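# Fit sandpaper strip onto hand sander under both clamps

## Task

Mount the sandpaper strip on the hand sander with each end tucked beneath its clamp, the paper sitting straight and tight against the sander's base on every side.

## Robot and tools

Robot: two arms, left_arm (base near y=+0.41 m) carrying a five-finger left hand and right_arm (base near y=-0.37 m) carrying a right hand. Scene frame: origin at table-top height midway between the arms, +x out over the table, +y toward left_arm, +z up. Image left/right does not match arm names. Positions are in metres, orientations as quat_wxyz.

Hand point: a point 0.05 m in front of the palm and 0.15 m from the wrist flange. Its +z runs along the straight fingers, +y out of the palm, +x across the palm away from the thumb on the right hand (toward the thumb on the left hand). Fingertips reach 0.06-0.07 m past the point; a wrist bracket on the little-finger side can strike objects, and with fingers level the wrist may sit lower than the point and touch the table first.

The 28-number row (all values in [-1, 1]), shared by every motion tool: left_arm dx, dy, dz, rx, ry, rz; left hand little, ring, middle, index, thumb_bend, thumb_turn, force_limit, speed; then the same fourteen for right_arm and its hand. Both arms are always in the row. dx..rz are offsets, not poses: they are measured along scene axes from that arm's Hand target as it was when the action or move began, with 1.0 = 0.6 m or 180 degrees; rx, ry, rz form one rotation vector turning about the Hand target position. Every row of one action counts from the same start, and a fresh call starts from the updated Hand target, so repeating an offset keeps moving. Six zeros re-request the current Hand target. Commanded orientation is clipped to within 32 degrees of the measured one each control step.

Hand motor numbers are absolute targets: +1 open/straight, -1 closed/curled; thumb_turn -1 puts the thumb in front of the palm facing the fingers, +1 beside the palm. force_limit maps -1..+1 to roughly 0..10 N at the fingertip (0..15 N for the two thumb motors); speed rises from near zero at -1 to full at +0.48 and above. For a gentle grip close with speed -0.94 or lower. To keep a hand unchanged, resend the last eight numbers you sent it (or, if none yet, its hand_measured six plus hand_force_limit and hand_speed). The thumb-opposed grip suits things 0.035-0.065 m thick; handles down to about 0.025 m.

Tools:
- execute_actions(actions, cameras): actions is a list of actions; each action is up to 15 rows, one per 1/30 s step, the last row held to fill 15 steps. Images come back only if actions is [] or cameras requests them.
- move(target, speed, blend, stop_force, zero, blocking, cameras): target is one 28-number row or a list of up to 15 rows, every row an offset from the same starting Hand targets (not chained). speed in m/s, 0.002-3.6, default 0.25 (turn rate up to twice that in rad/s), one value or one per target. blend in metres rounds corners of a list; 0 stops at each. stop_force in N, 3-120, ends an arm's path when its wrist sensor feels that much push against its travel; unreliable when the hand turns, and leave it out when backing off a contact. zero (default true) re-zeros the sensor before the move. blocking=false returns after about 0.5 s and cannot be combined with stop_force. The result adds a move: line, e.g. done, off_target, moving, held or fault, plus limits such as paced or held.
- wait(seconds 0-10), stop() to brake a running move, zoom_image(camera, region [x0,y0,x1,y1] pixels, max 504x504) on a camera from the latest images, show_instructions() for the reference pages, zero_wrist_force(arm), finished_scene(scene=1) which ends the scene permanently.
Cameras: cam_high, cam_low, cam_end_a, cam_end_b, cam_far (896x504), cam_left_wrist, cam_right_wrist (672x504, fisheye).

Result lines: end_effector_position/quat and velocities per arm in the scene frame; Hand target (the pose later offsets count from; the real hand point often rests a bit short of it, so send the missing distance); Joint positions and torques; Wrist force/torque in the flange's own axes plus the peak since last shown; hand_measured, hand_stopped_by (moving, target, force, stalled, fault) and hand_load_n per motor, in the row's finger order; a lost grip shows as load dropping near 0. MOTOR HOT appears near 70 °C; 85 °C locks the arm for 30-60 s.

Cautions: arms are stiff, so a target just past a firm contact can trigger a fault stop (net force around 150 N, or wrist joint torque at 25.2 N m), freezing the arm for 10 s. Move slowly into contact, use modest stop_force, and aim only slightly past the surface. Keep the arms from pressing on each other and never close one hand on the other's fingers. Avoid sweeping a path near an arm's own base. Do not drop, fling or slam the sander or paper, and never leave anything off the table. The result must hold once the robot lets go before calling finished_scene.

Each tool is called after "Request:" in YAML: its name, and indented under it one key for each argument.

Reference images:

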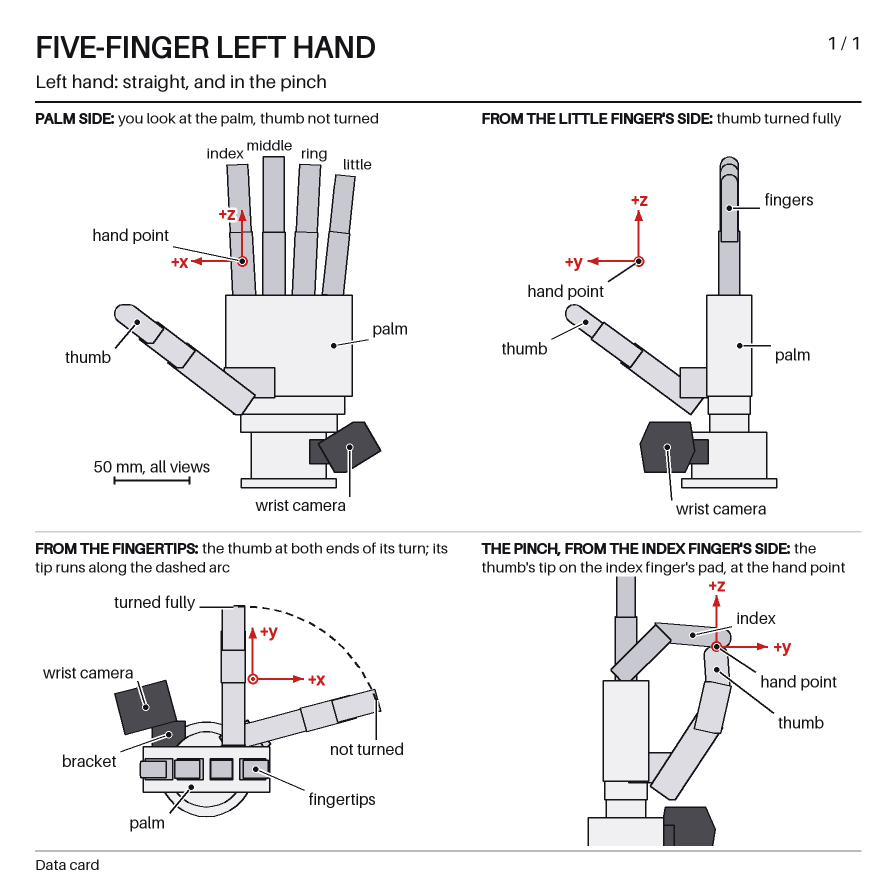

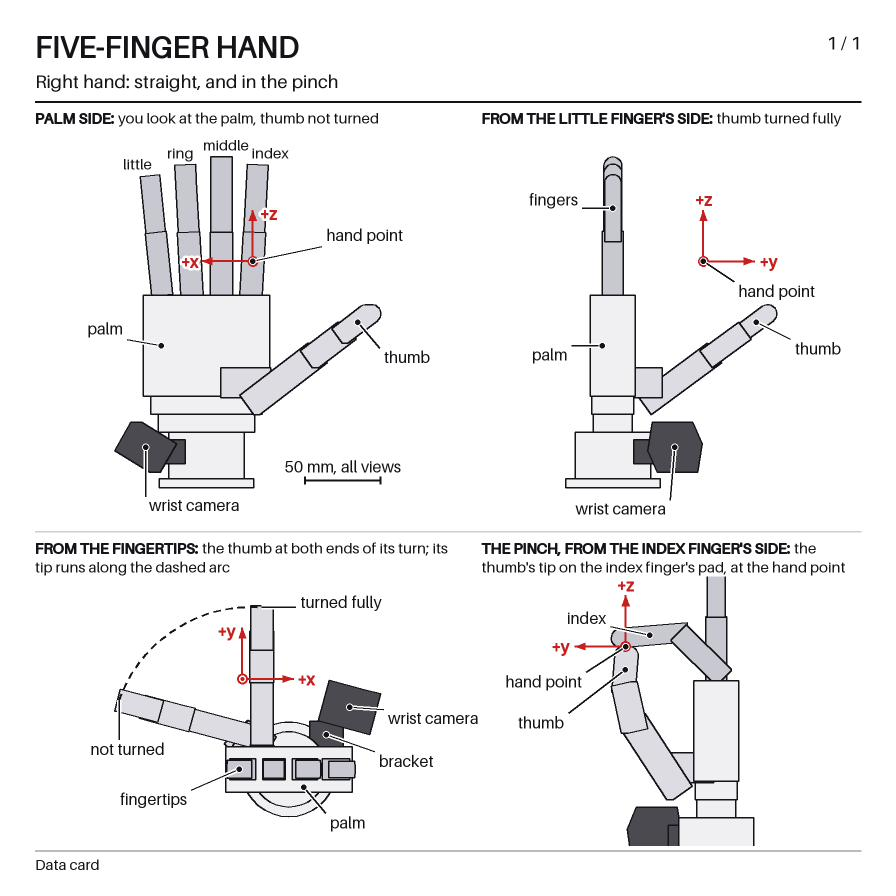

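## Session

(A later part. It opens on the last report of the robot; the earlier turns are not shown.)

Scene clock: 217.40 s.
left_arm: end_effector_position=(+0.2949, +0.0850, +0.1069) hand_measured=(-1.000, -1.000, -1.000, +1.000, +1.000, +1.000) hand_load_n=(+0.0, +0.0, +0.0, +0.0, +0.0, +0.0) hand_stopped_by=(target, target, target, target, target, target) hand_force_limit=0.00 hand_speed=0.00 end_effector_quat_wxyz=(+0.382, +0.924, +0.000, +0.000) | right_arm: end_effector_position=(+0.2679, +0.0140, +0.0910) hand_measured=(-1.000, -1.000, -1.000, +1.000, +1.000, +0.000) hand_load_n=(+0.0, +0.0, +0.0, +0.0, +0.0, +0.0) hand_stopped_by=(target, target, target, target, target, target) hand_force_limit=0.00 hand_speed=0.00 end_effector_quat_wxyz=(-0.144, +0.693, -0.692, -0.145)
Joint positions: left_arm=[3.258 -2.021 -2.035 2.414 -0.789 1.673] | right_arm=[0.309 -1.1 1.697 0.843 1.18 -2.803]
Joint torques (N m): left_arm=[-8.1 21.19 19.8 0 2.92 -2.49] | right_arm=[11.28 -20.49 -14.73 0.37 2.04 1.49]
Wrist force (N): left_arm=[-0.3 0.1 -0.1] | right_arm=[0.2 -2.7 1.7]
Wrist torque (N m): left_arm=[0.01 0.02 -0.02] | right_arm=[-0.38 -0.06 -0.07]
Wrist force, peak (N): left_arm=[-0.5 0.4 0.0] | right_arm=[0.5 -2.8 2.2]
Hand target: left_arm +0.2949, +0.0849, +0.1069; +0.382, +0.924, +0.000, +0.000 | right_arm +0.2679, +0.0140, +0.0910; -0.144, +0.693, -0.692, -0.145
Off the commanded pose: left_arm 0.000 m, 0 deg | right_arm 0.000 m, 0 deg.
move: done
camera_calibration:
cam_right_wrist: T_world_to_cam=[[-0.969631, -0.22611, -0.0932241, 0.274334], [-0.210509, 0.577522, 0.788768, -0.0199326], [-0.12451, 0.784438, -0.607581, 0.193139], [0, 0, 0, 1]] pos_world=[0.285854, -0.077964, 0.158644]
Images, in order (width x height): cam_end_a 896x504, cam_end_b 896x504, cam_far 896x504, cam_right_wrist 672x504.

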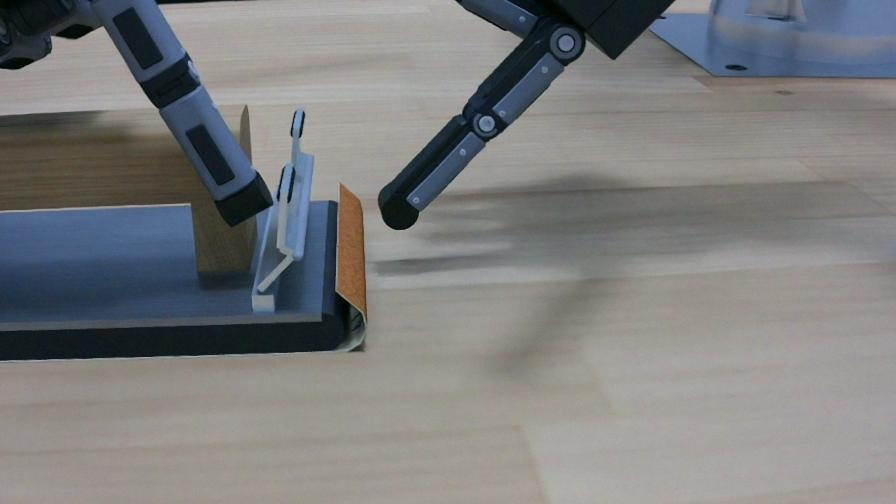

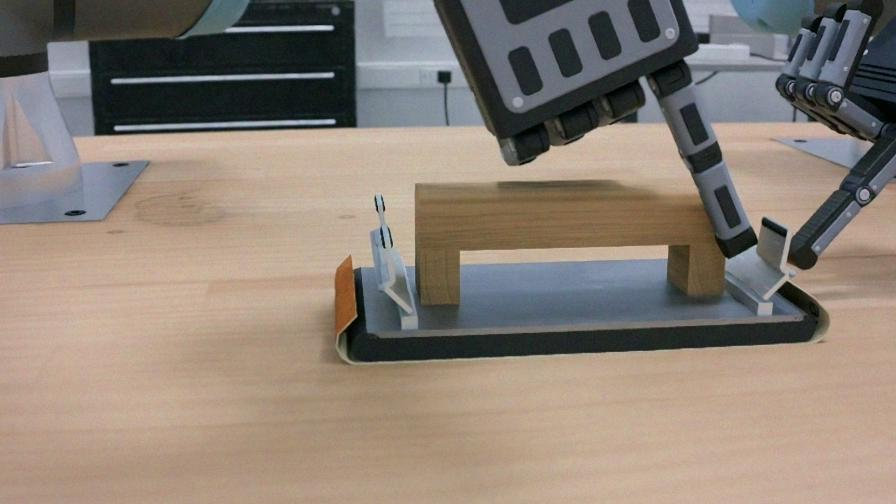

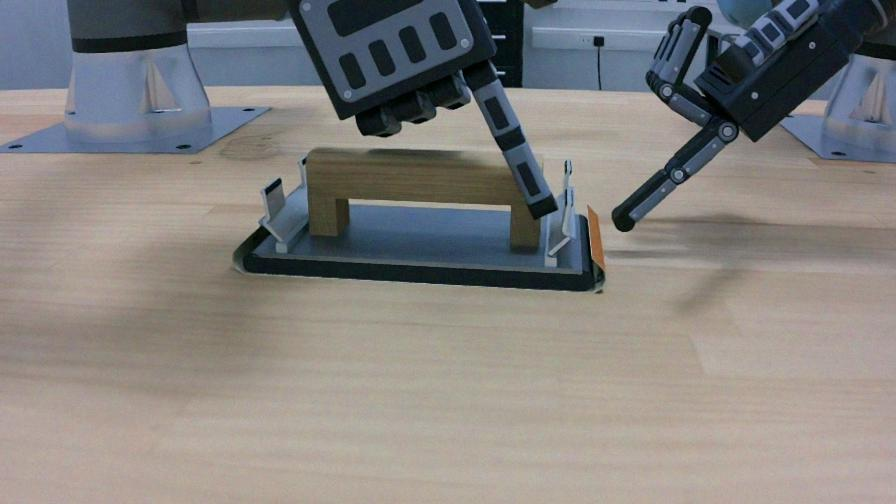

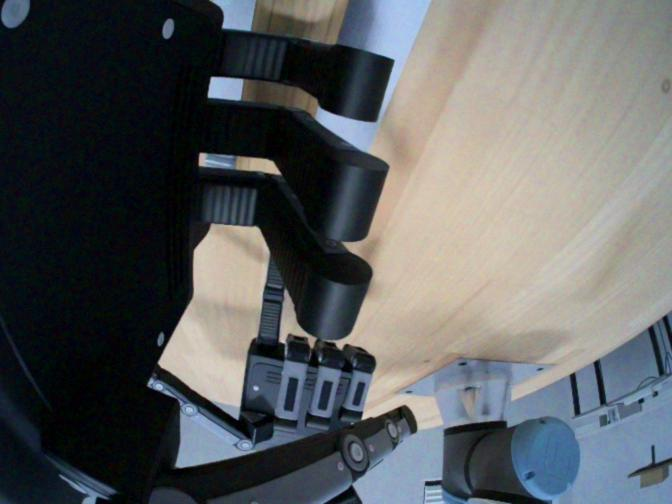

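Request:
move:
  target: [0,-0.0175,-0.008,0,0,0,-1,-1,-1,1,1,1,0,0,0,0,0,0,0,0,-1,-1,-1,1,1,0,0,0]
  speed: 0.04
  cameras: ["cam_end_a","cam_end_b","cam_far"]

Request:
zoom_image:
  camera: "cam_end_a"
  region: [240, 150, 420, 370]

Request:
zoom_image:
  camera: "cam_end_b"
  region: [715, 190, 845, 360]

Request:
zoom_image:
  camera: "cam_far"
  region: [520, 150, 640, 300]

Scene clock: 222.63 s.
left_arm: end_effector_position=(+0.2949, +0.0745, +0.1022) hand_measured=(-1.000, -1.000, -1.000, +1.000, +1.000, +1.000) hand_load_n=(+0.5, +0.0, +0.0, +0.0, +0.0, +0.0) hand_stopped_by=(target, target, target, target, target, target) hand_force_limit=0.00 hand_speed=0.00 end_effector_quat_wxyz=(+0.382, +0.924, +0.000, +0.000) | right_arm: end_effector_position=(+0.2679, +0.0140, +0.0910) hand_measured=(-1.000, -1.000, -1.000, +1.000, +1.000, +0.000) hand_load_n=(+0.0, +0.0, +0.0, +0.0, -0.5, +0.0) hand_stopped_by=(target, target, target, target, target, target) hand_force_limit=0.00 hand_speed=0.00 end_effector_quat_wxyz=(-0.144, +0.693, -0.692, -0.145)
Joint positions: left_arm=[3.226 -2.031 -2.025 2.445 -0.787 1.628] | right_arm=[0.309 -1.1 1.697 0.843 1.18 -2.803]
Joint torques (N m): left_arm=[-8.38 21.08 20.11 0.11 2.73 -2.33] | right_arm=[10.34 -21.25 -23.23 0.5 2.12 1.24]
Wrist force (N): left_arm=[-0.3 0.3 -0.1] | right_arm=[0.0 -2.4 1.9]
Wrist torque (N m): left_arm=[0.01 0.01 -0.02] | right_arm=[-0.36 -0.04 -0.08]
Wrist force, peak (N): left_arm=[-0.6 0.7 -0.2] | right_arm=[0.2 -2.8 2.1]
Hand target: left_arm +0.2949, +0.0744, +0.1021; +0.382, +0.924, +0.000, +0.000 | right_arm +0.2679, +0.0140, +0.0910; -0.144, +0.693, -0.692, -0.145
Off the commanded pose: left_arm 0.000 m, 0 deg | right_arm 0.000 m, 0 deg.
move: done
Images, in order (width x height): cam_end_a 896x504, cam_end_b 896x504, cam_far 896x504.

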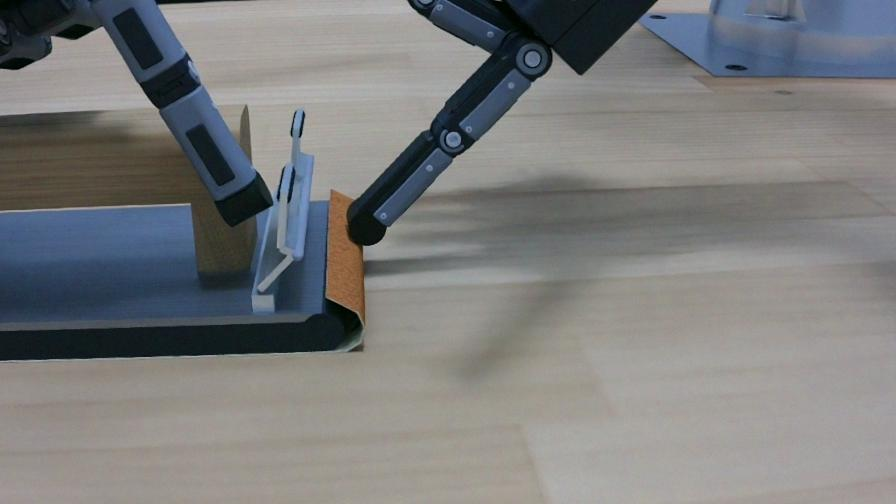

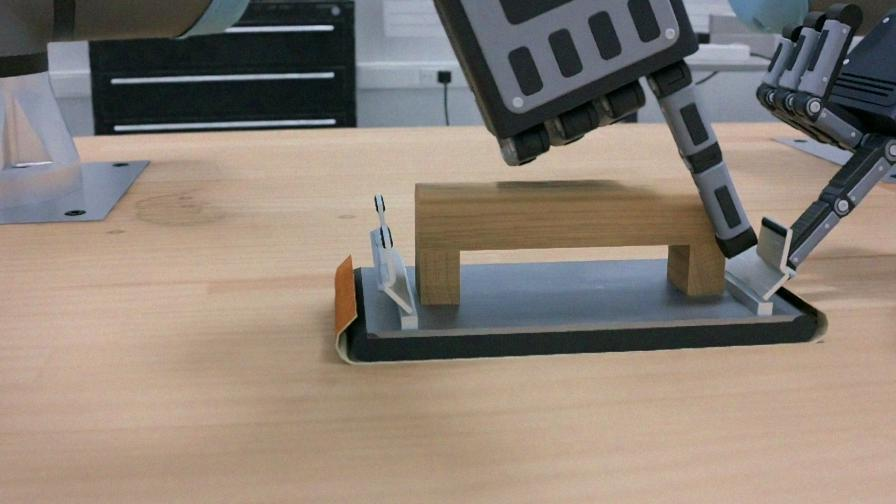

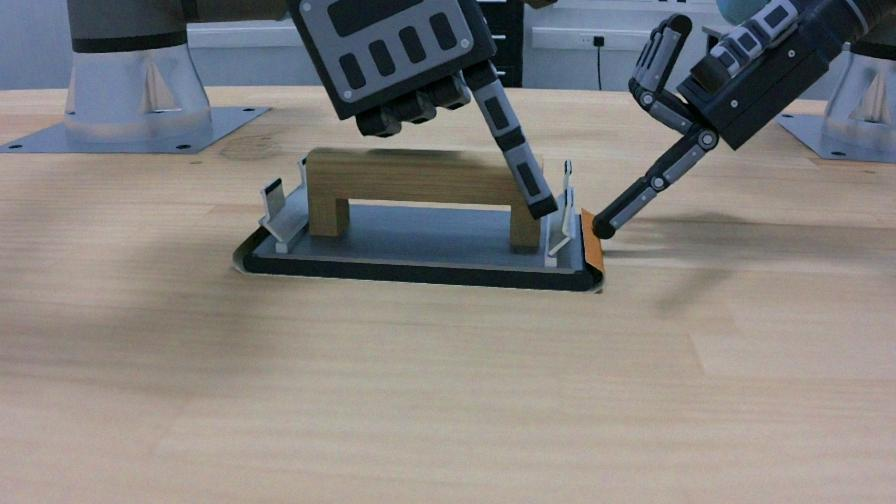

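Scaled by 2.291 from the camera's 896x504 image, which has a finer 1280x720 frame.

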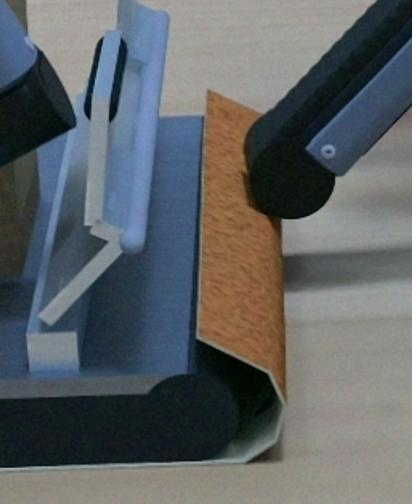

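Scaled by 2.965 from the camera's 896x504 image, which has a finer 1280x720 frame.

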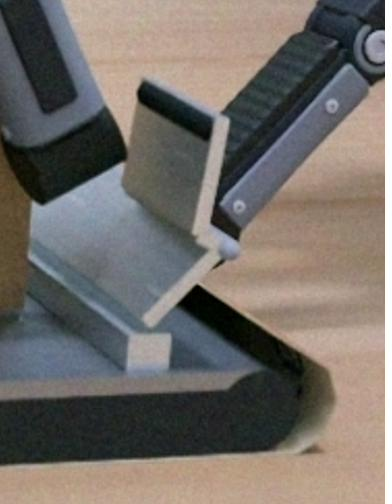

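Scaled by 3.360 from the camera's 896x504 image, which has a finer 1280x720 frame.

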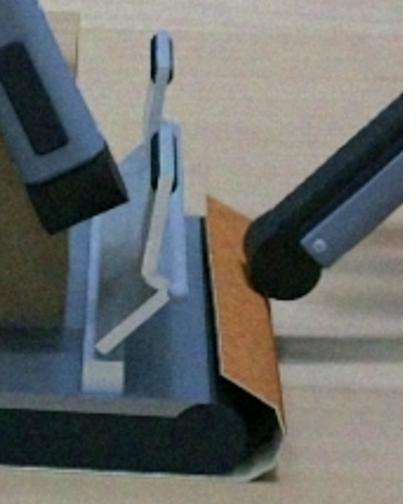

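Request:
move:
  target: [0,-0.0083,-0.005,0,0,0,-1,-1,-1,1,1,1,0,0,0,0,0,0,0,0,-1,-1,-1,1,1,0,0,0]
  speed: 0.03
  cameras: ["cam_end_a","cam_end_b","cam_far"]

Request:
zoom_image:
  camera: "cam_end_a"
  region: [240, 150, 420, 370]

Request:
zoom_image:
  camera: "cam_end_b"
  region: [715, 190, 845, 360]

Request:
zoom_image:
  camera: "cam_far"
  region: [520, 150, 640, 300]

Scene clock: 227.63 s.
left_arm: end_effector_position=(+0.2949, +0.0695, +0.0992) hand_measured=(-1.000, -1.000, -1.000, +1.000, +1.000, +1.000) hand_load_n=(+0.0, +0.0, +0.0, -1.0, +0.0, +0.0) hand_stopped_by=(target, target, target, target, target, target) hand_force_limit=0.00 hand_speed=0.00 end_effector_quat_wxyz=(+0.382, +0.924, +0.000, +0.000) | right_arm: end_effector_position=(+0.2679, +0.0140, +0.0910) hand_measured=(-1.000, -1.000, -1.000, +1.000, +1.000, +0.000) hand_load_n=(+0.0, +0.0, +0.0, +0.0, +0.0, +0.0) hand_stopped_by=(target, target, target, target, target, target) hand_force_limit=0.00 hand_speed=0.00 end_effector_quat_wxyz=(-0.144, +0.693, -0.692, -0.145)
Joint positions: left_arm=[3.211 -2.037 -2.02 2.461 -0.786 1.607] | right_arm=[0.309 -1.1 1.697 0.843 1.18 -2.803]
Joint torques (N m): left_arm=[-11.11 18.85 18.53 0.55 2.42 -2.33] | right_arm=[9.85 -21.43 -24.83 0.28 1.87 1.28]
Wrist force (N): left_arm=[-0.6 1.6 -9.2] | right_arm=[0.3 -2.5 1.6]
Wrist torque (N m): left_arm=[0.56 0.00 -0.05] | right_arm=[-0.34 -0.07 -0.05]
Wrist force, peak (N): left_arm=[-0.7 1.4 -9.3] | right_arm=[0.1 -2.8 2.1]
Hand target: left_arm +0.2949, +0.0695, +0.0991; +0.382, +0.924, +0.000, +0.000 | right_arm +0.2679, +0.0140, +0.0910; -0.144, +0.693, -0.692, -0.145
Off the commanded pose: left_arm 0.000 m, 0 deg | right_arm 0.000 m, 0 deg.
move: done
Images, in order (width x height): cam_end_a 896x504, cam_end_b 896x504, cam_far 896x504.

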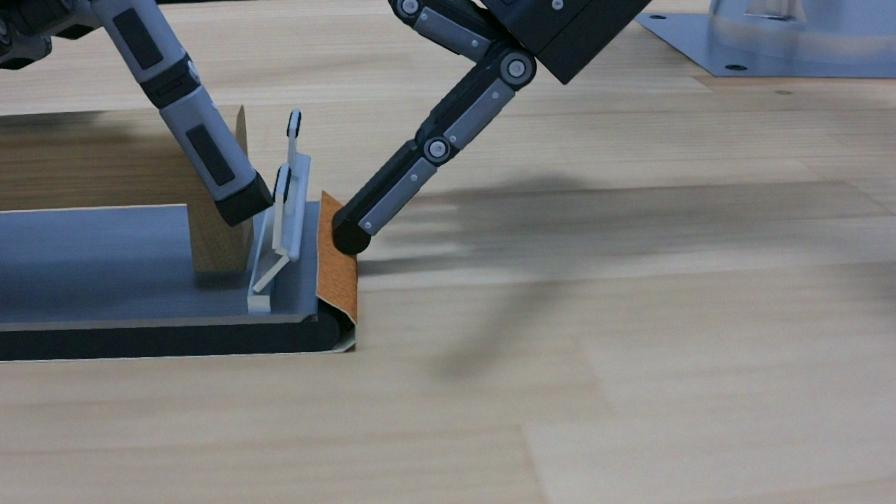

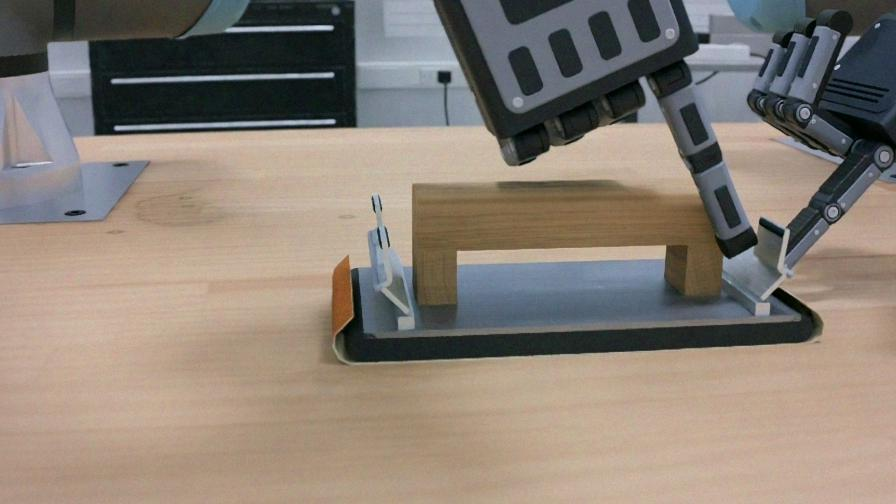

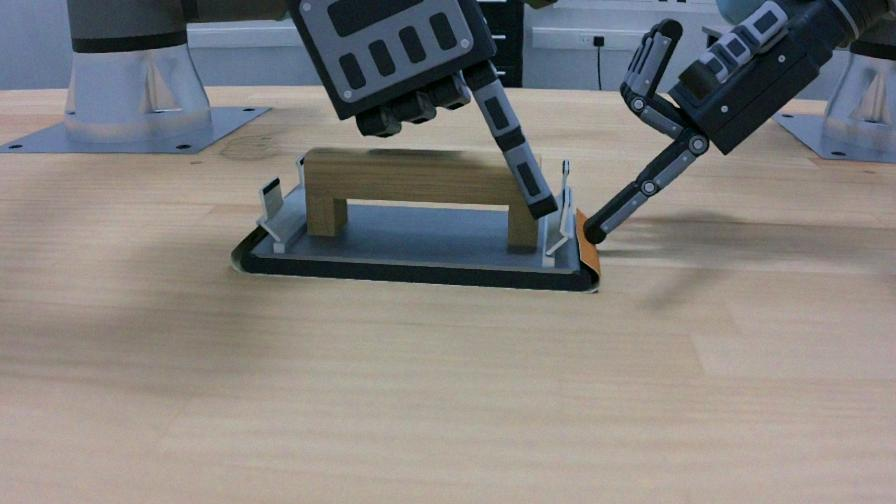

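Scaled by 2.291 from the camera's 896x504 image, which has a finer 1280x720 frame.

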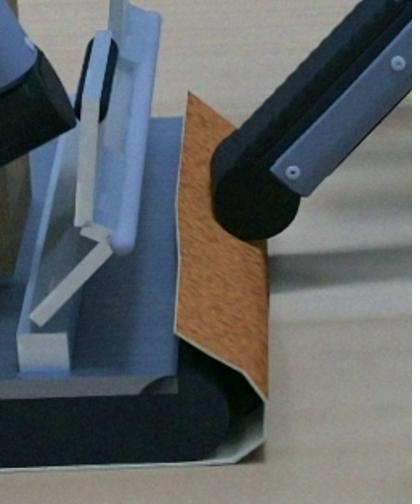

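Scaled by 2.965 from the camera's 896x504 image, which has a finer 1280x720 frame.

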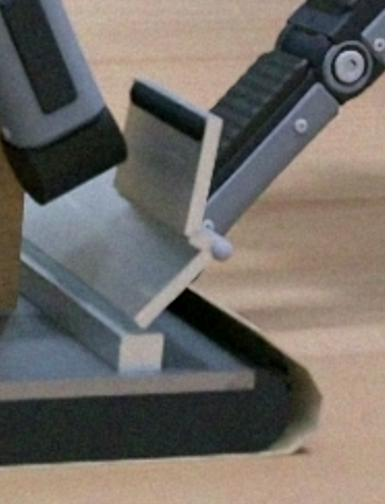

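Scaled by 3.360 from the camera's 896x504 image, which has a finer 1280x720 frame.

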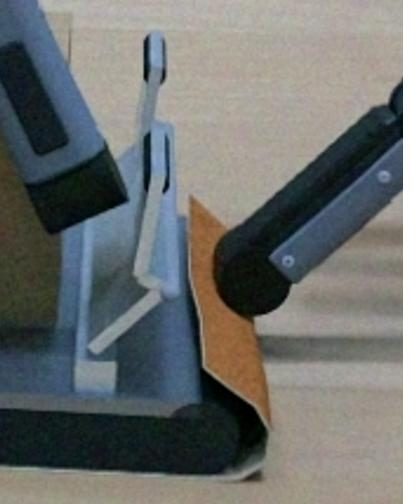

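Request:
move:
  target:
    - [0,0.0075,-0.0033,0,0,0,-1,-1,-1,1,1,1,0,0,0,0,0,0,0,0,-1,-1,-1,1,1,0,0,0]
    - [0,0.004,-0.0075,0,0,0,-1,-1,-1,1,1,1,0,0,0,0,0,0,0,0,-1,-1,-1,1,1,0,0,0]
  speed: 0.03
  cameras: ["cam_end_a","cam_end_b","cam_far"]

Request:
zoom_image:
  camera: "cam_end_a"
  region: [240, 150, 420, 370]

Request:
zoom_image:
  camera: "cam_end_b"
  region: [715, 190, 845, 360]

Request:
zoom_image:
  camera: "cam_far"
  region: [520, 150, 640, 300]

Scene clock: 252.83 s.
left_arm: end_effector_position=(+0.2949, +0.0719, +0.0947) hand_measured=(-1.000, -1.000, -1.000, +1.000, +1.000, +1.000) hand_load_n=(+0.0, +0.0, +0.5, -6.5, +0.0, +0.0) hand_stopped_by=(target, target, target, target, target, target) hand_force_limit=0.00 hand_speed=0.00 end_effector_quat_wxyz=(+0.382, +0.924, +0.000, +0.000) | right_arm: end_effector_position=(+0.2679, +0.0140, +0.0910) hand_measured=(-1.000, -1.000, -1.000, +1.000, +1.000, +0.000) hand_load_n=(+0.0, +0.0, +0.0, +0.0, +0.0, -0.5) hand_stopped_by=(target, target, target, target, target, target) hand_force_limit=0.00 hand_speed=0.00 end_effector_quat_wxyz=(-0.144, +0.693, -0.692, -0.145)
Joint positions: left_arm=[3.218 -2.046 -2.025 2.468 -0.787 1.617] | right_arm=[0.309 -1.1 1.697 0.843 1.18 -2.803]
Joint torques (N m): left_arm=[-9.51 15.26 17.09 1.62 0.99 -2.45] | right_arm=[9.31 -21.74 -24.36 0.34 1.84 1.21]
Wrist force (N): left_arm=[-1.2 6.7 -18.8] | right_arm=[0.1 -2.3 1.7]
Wrist torque (N m): left_arm=[0.91 -0.05 -0.07] | right_arm=[-0.33 -0.06 -0.06]
Wrist force, peak (N): left_arm=[-1.5 7.0 -19.1] | right_arm=[0.1 -2.7 2.1]
Hand target: left_arm +0.2949, +0.0719, +0.0946; +0.382, +0.924, +0.000, +0.000 | right_arm +0.2679, +0.0140, +0.0910; -0.144, +0.693, -0.692, -0.145
Off the commanded pose: left_arm 0.000 m, 0 deg | right_arm 0.000 m, 0 deg.
move: done
Images, in order (width x height): cam_end_a 896x504, cam_end_b 896x504, cam_far 896x504.

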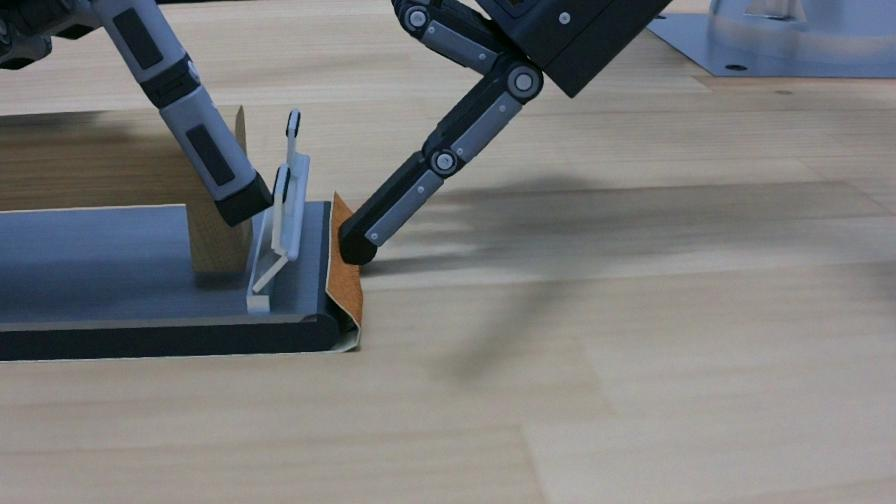

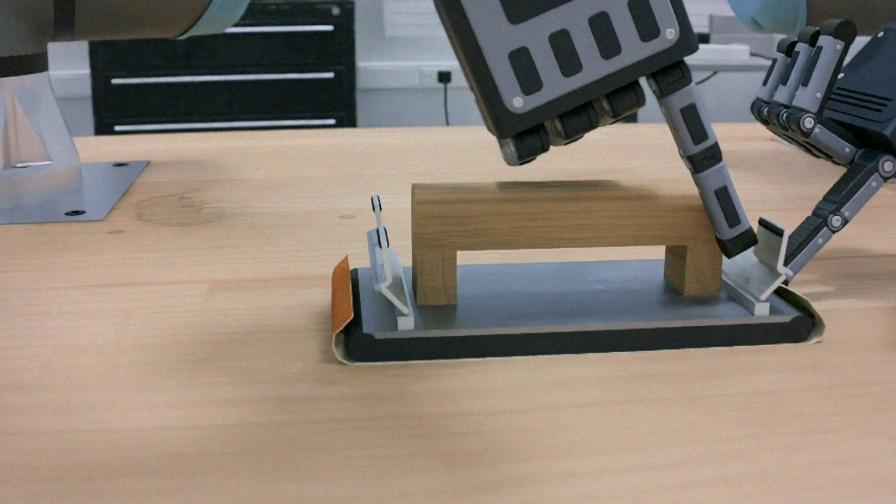

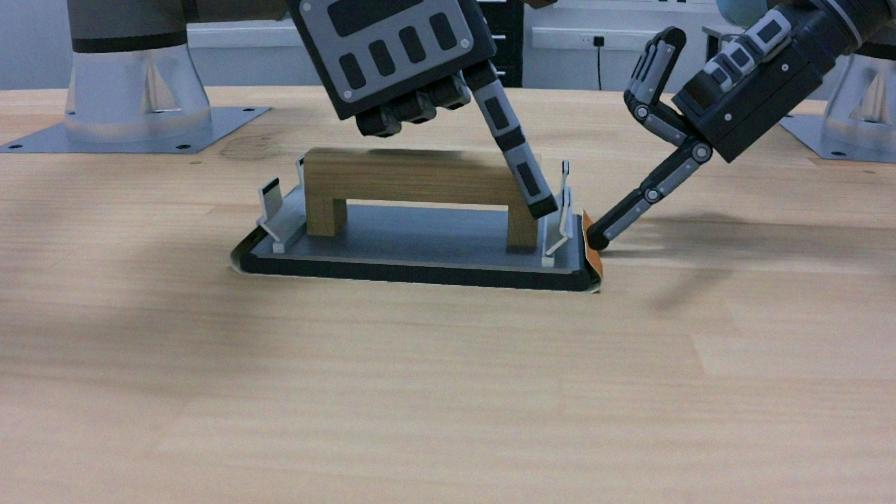

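Scaled by 2.291 from the camera's 896x504 image, which has a finer 1280x720 frame.

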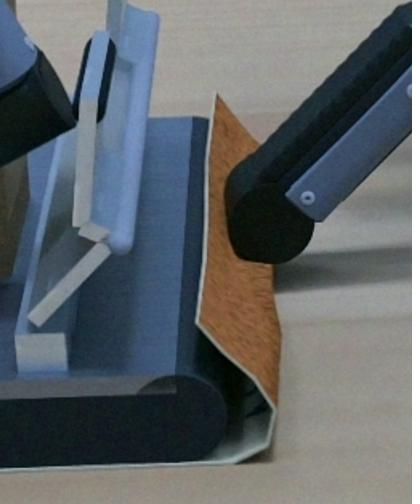

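Scaled by 2.965 from the camera's 896x504 image, which has a finer 1280x720 frame.

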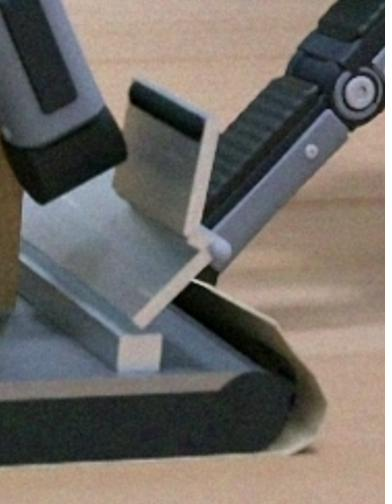

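Scaled by 3.360 from the camera's 896x504 image, which has a finer 1280x720 frame.

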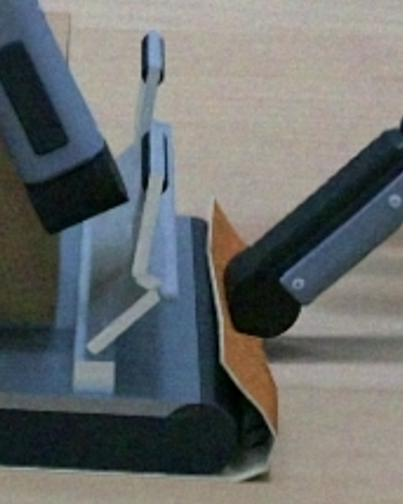

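Request:
move:
  target:
    - [0,0.0135,0,0,0,0,-1,-1,-1,1,1,1,0,0,0,0,0,0,0,0,-1,-1,-1,1,1,0,0,0]
    - [0,0.0125,-0.003,0,0,0,-1,-1,-1,1,1,1,0,0,0,0,0,0,0,0,-1,-1,-1,1,1,0,0,0]
    - [0,0.005,-0.003,0,0,0,-1,-1,-1,1,1,1,0,0,0,0,0,0,0,0,-1,-1,-1,1,1,0,0,0]
  speed: 0.03
  blend: 0.002
  cameras: ["cam_end_a","cam_end_b","cam_far"]

Request:
zoom_image:
  camera: "cam_end_a"
  region: [240, 150, 420, 370]

Request:
zoom_image:
  camera: "cam_end_b"
  region: [715, 190, 845, 360]

Request:
zoom_image:
  camera: "cam_far"
  region: [520, 150, 640, 300]

Scene clock: 277.67 s.
left_arm: end_effector_position=(+0.2949, +0.0749, +0.0928) hand_measured=(-1.000, -1.000, -1.000, +1.000, +1.000, +1.000) hand_load_n=(+0.0, +0.0, +0.0, +0.0, +0.0, +0.0) hand_stopped_by=(target, target, target, target, target, target) hand_force_limit=0.00 hand_speed=0.00 end_effector_quat_wxyz=(+0.382, +0.924, +0.000, +0.000) | right_arm: end_effector_position=(+0.2679, +0.0140, +0.0910) hand_measured=(-1.000, -1.000, -1.000, +1.000, +1.000, +0.000) hand_load_n=(+0.0, +0.0, +0.0, +0.0, -0.5, +0.0) hand_stopped_by=(target, target, target, target, target, target) hand_force_limit=0.00 hand_speed=0.00 end_effector_quat_wxyz=(-0.144, +0.693, -0.692, -0.145)
Joint positions: left_arm=[3.227 -2.05 -2.029 2.468 -0.787 1.63] | right_arm=[0.309 -1.1 1.697 0.843 1.18 -2.803]
Joint torques (N m): left_arm=[-10.1 18.88 18.81 0.77 2.86 -2.13] | right_arm=[9.76 -22.45 -23.87 0.42 1.65 1.34]
Wrist force (N): left_arm=[-0.9 0.7 -8.7] | right_arm=[1.1 -2.9 1.3]
Wrist torque (N m): left_arm=[0.58 -0.04 -0.04] | right_arm=[-0.38 -0.05 -0.02]
Wrist force, peak (N): left_arm=[-1.6 7.3 -20.0] | right_arm=[-0.1 -2.6 2.4]
Hand target: left_arm +0.2949, +0.0749, +0.0928; +0.382, +0.924, +0.000, +0.000 | right_arm +0.2679, +0.0140, +0.0910; -0.144, +0.693, -0.692, -0.145
Off the commanded pose: left_arm 0.000 m, 0 deg | right_arm 0.000 m, 0 deg.
move: done; blend cut to 0.0009 m at target 1, 0.0009 m at target 2
Images, in order (width x height): cam_end_a 896x504, cam_end_b 896x504, cam_far 896x504.

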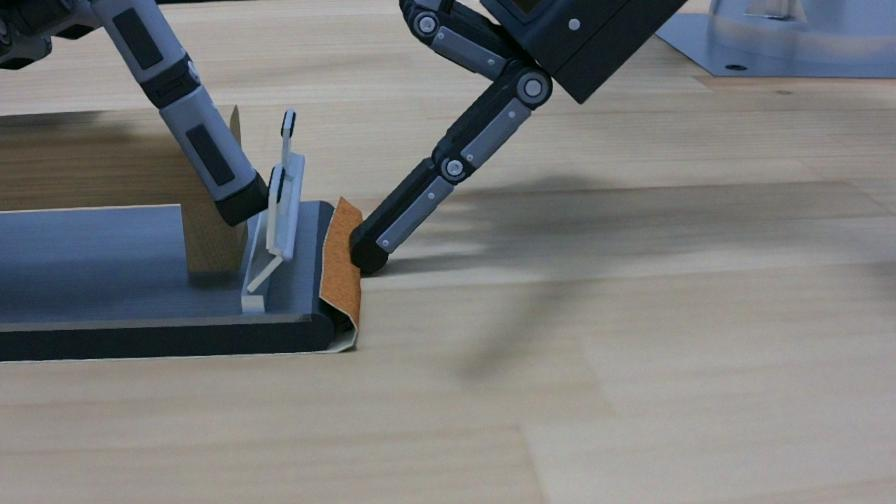

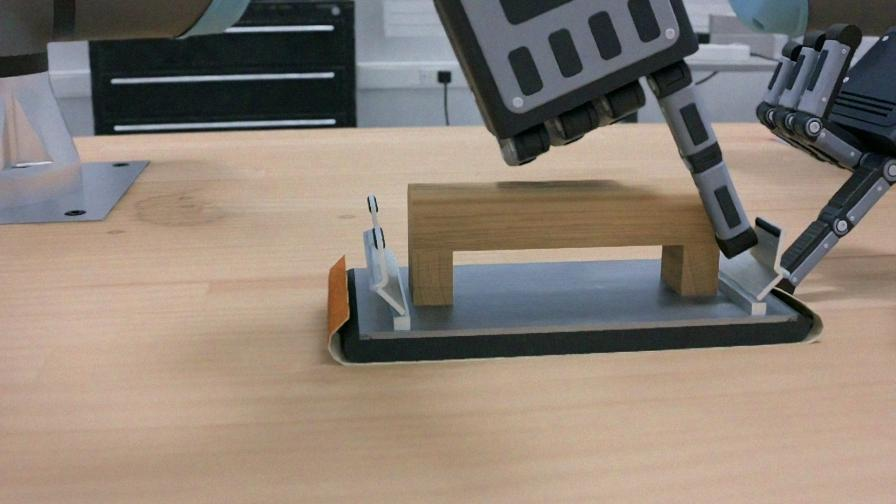

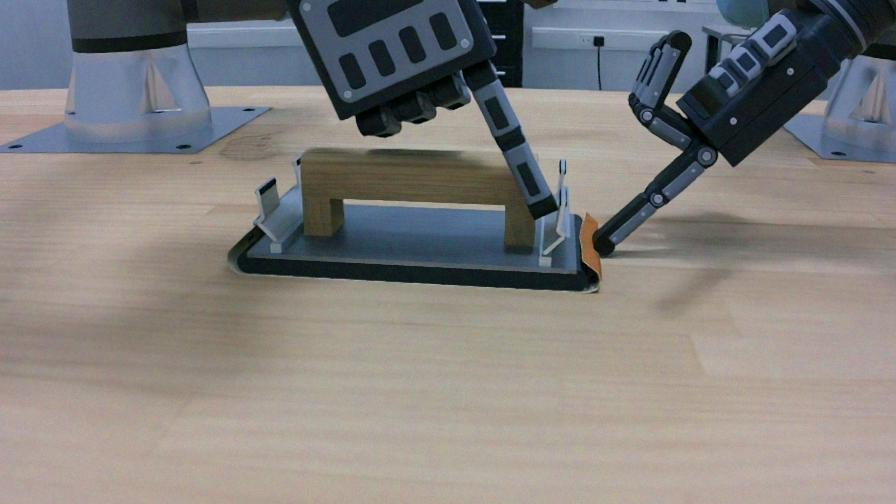

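Scaled by 2.291 from the camera's 896x504 image, which has a finer 1280x720 frame.

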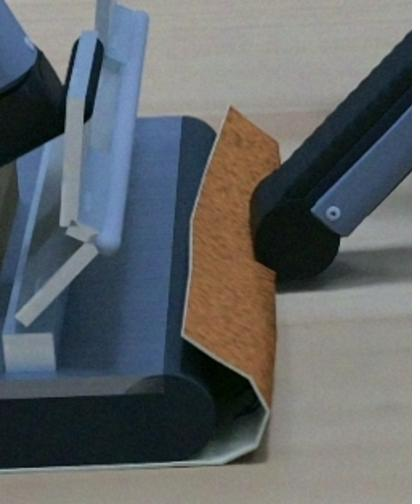

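Scaled by 2.965 from the camera's 896x504 image, which has a finer 1280x720 frame.

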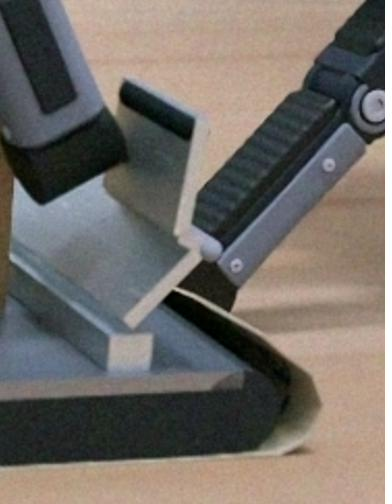

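Scaled by 3.360 from the camera's 896x504 image, which has a finer 1280x720 frame.

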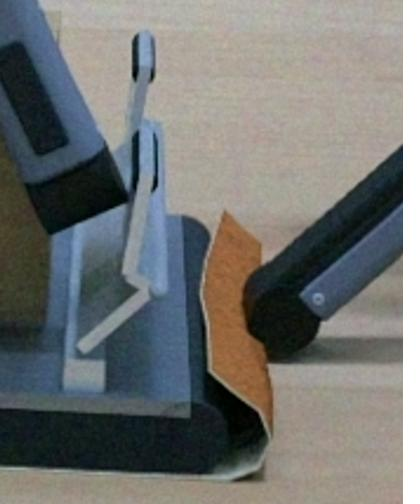

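Request:
move:
  target:
    - [0,0.01,0.003,0,0,0,-1,-1,-1,1,1,1,0,0,0,-0.0167,0,0,0,0,-1,-1,-1,1,1,0,0,0]
    - [0,0.01,0.003,0,0,0,-1,-1,-1,1,1,1,0,0,0,-0.0167,-0.025,0,0,0,-1,-1,-1,1,1,0,0,0]
  speed: 0.05
  blend: 0.002
  cameras: ["cam_end_a","cam_end_b","cam_far"]

Scene clock: 324.40 s.
left_arm: end_effector_position=(+0.2949, +0.0809, +0.0946) hand_measured=(-1.000, -1.000, -1.000, +1.000, +1.000, +1.000) hand_load_n=(+0.0, +0.0, +0.0, +0.0, +0.0, +0.0) hand_stopped_by=(target, target, target, target, target, target) hand_force_limit=0.00 hand_speed=0.00 end_effector_quat_wxyz=(+0.382, +0.924, +0.000, +0.000) | right_arm: end_effector_position=(+0.2675, +0.0042, +0.0856) hand_measured=(-1.000, -1.000, -1.000, +1.000, +1.000, +0.000) hand_load_n=(+0.0, +0.0, +0.0, +0.0, -0.5, +0.0) hand_stopped_by=(target, target, target, target, target, target) hand_force_limit=0.00 hand_speed=0.00 end_effector_quat_wxyz=(-0.143, +0.692, -0.692, -0.146)
Joint positions: left_arm=[3.245 -2.047 -2.036 2.452 -0.788 1.655] | right_arm=[0.286 -1.102 1.72 0.833 1.176 -2.827]
Joint torques (N m): left_arm=[9.29 43.52 -0.35 -5.29 -0.76 2.77] | right_arm=[0.37 -31.45 -13.82 1.36 -0.75 -0.13]
Wrist force (N): left_arm=[0.0 0.2 -0.2] | right_arm=[-0.5 -3.7 0.9]
Wrist torque (N m): left_arm=[0.01 -0.02 -0.12] | right_arm=[-0.48 0.00 0.01]
Wrist force, peak (N): left_arm=[-1.2 0.2 -9.4] | right_arm=[-46.2 -26.9 -112.8]
Hand target: left_arm +0.2949, +0.0809, +0.0946; +0.382, +0.924, +0.000, +0.000 | right_arm +0.2675, +0.0042, +0.0856; -0.143, +0.692, -0.692, -0.146 (not the last commanded pose)
Off the commanded pose: left_arm 0.000 m, 0 deg | right_arm 0.010 m, 0 deg.
FORCE FAULT: contact force on the right arm reached its limit, and that arm stopped. The contact can be on any part of that arm, not only on its tool. That arm's remaining commands of this call were not run. That arm is still stopped at the end of this call. That arm stays stopped for about 10 more seconds. Until then a move that you send moves the other arm only, and its call returns only when the move has ended. Once the stop has ended, the next robot result says so. If the stop ends while you think or write, that arm runs what you send next, counted from a new Hand target: where the arm stands when the stop ends. While its stop runs, that arm, its gripper or tool too, takes no new command. Until it ends, the stop uses up actions while you think or wait. An arm that is not stopped still takes commands.
move: fault (right_arm)
Images, in order (width x height): cam_end_a 896x504, cam_end_b 896x504, cam_far 896x504.

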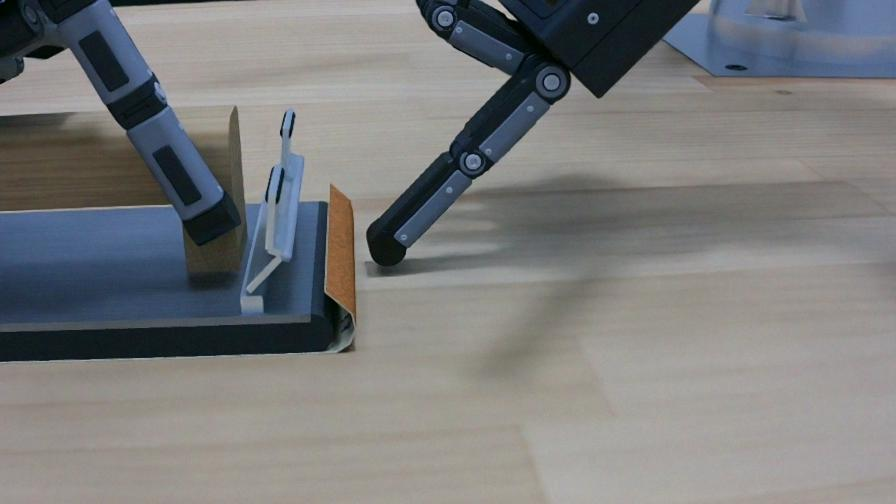

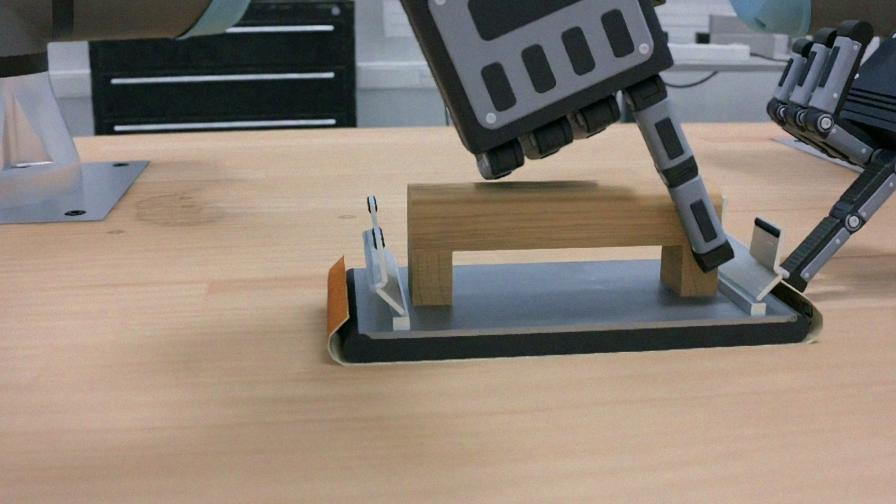

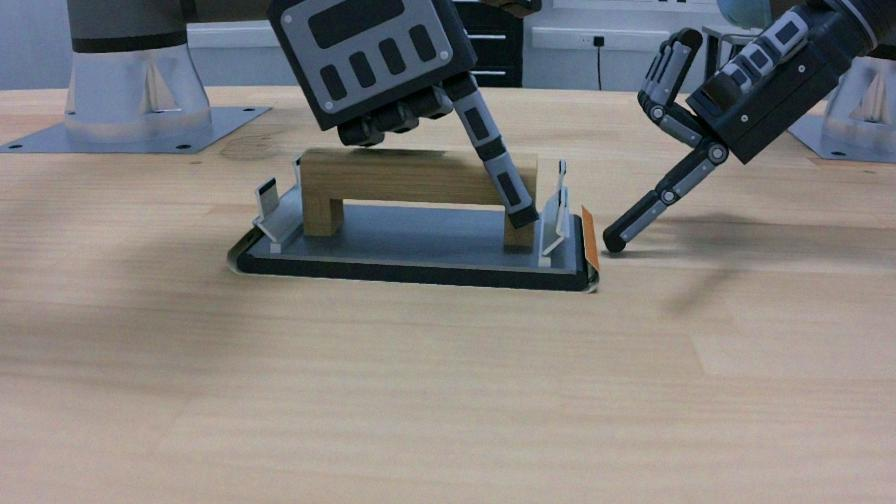

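Request:
wait:
  seconds: 4

Scene clock: 336.83 s.
left_arm: end_effector_position=(+0.2949, +0.0809, +0.0946) hand_measured=(-1.000, -1.000, -1.000, +1.000, +1.000, +1.000) hand_load_n=(+0.0, +0.0, +0.0, +0.0, +0.0, +0.0) hand_stopped_by=(target, target, target, target, target, target) hand_force_limit=0.00 hand_speed=0.00 end_effector_quat_wxyz=(+0.382, +0.924, +0.000, +0.000) | right_arm: end_effector_position=(+0.2675, +0.0042, +0.0856) hand_measured=(-1.000, -1.000, -1.000, +1.000, +1.000, +0.000) hand_load_n=(-0.5, +0.0, +0.0, +0.0, +0.0, +0.0) hand_stopped_by=(target, target, target, target, target, target) hand_force_limit=0.00 hand_speed=0.00 end_effector_quat_wxyz=(-0.143, +0.692, -0.692, -0.146)
Joint positions: left_arm=[3.245 -2.047 -2.036 2.452 -0.788 1.655] | right_arm=[0.286 -1.102 1.72 0.833 1.176 -2.827]
Joint torques (N m): left_arm=[8.14 42.92 -0.54 -5.27 -0.81 2.88] | right_arm=[0.84 -31.98 -14.1 1.37 -0.73 -0.07]
Wrist force (N): left_arm=[0.0 0.1 0.2] | right_arm=[-0.6 -3.0 1.1]
Wrist torque (N m): left_arm=[-0.01 -0.01 -0.12] | right_arm=[-0.39 0.00 0.02]
Wrist force, peak (N): left_arm=[-0.7 0.3 0.3] | right_arm=[-0.1 -3.7 1.3]
Hand target: left_arm +0.2949, +0.0809, +0.0946; +0.382, +0.924, +0.000, +0.000 | right_arm +0.2675, +0.0042, +0.0856; -0.143, +0.692, -0.692, -0.146 (not the last commanded pose)
Off the commanded pose: left_arm 0.000 m, 0 deg | right_arm 0.010 m, 0 deg.
FORCE FAULT, CONTINUED: the right arm's stop, for the force fault that an earlier result reported, is over. The rest of the stop counts as 20 of the actions that you can send in this scene. During its stop the right arm's controller moved it back a little. That arm's target is now where it stood when the stop ended, not its last command. That arm accepts commands again.
wait: 4.00 s; at rest from the start


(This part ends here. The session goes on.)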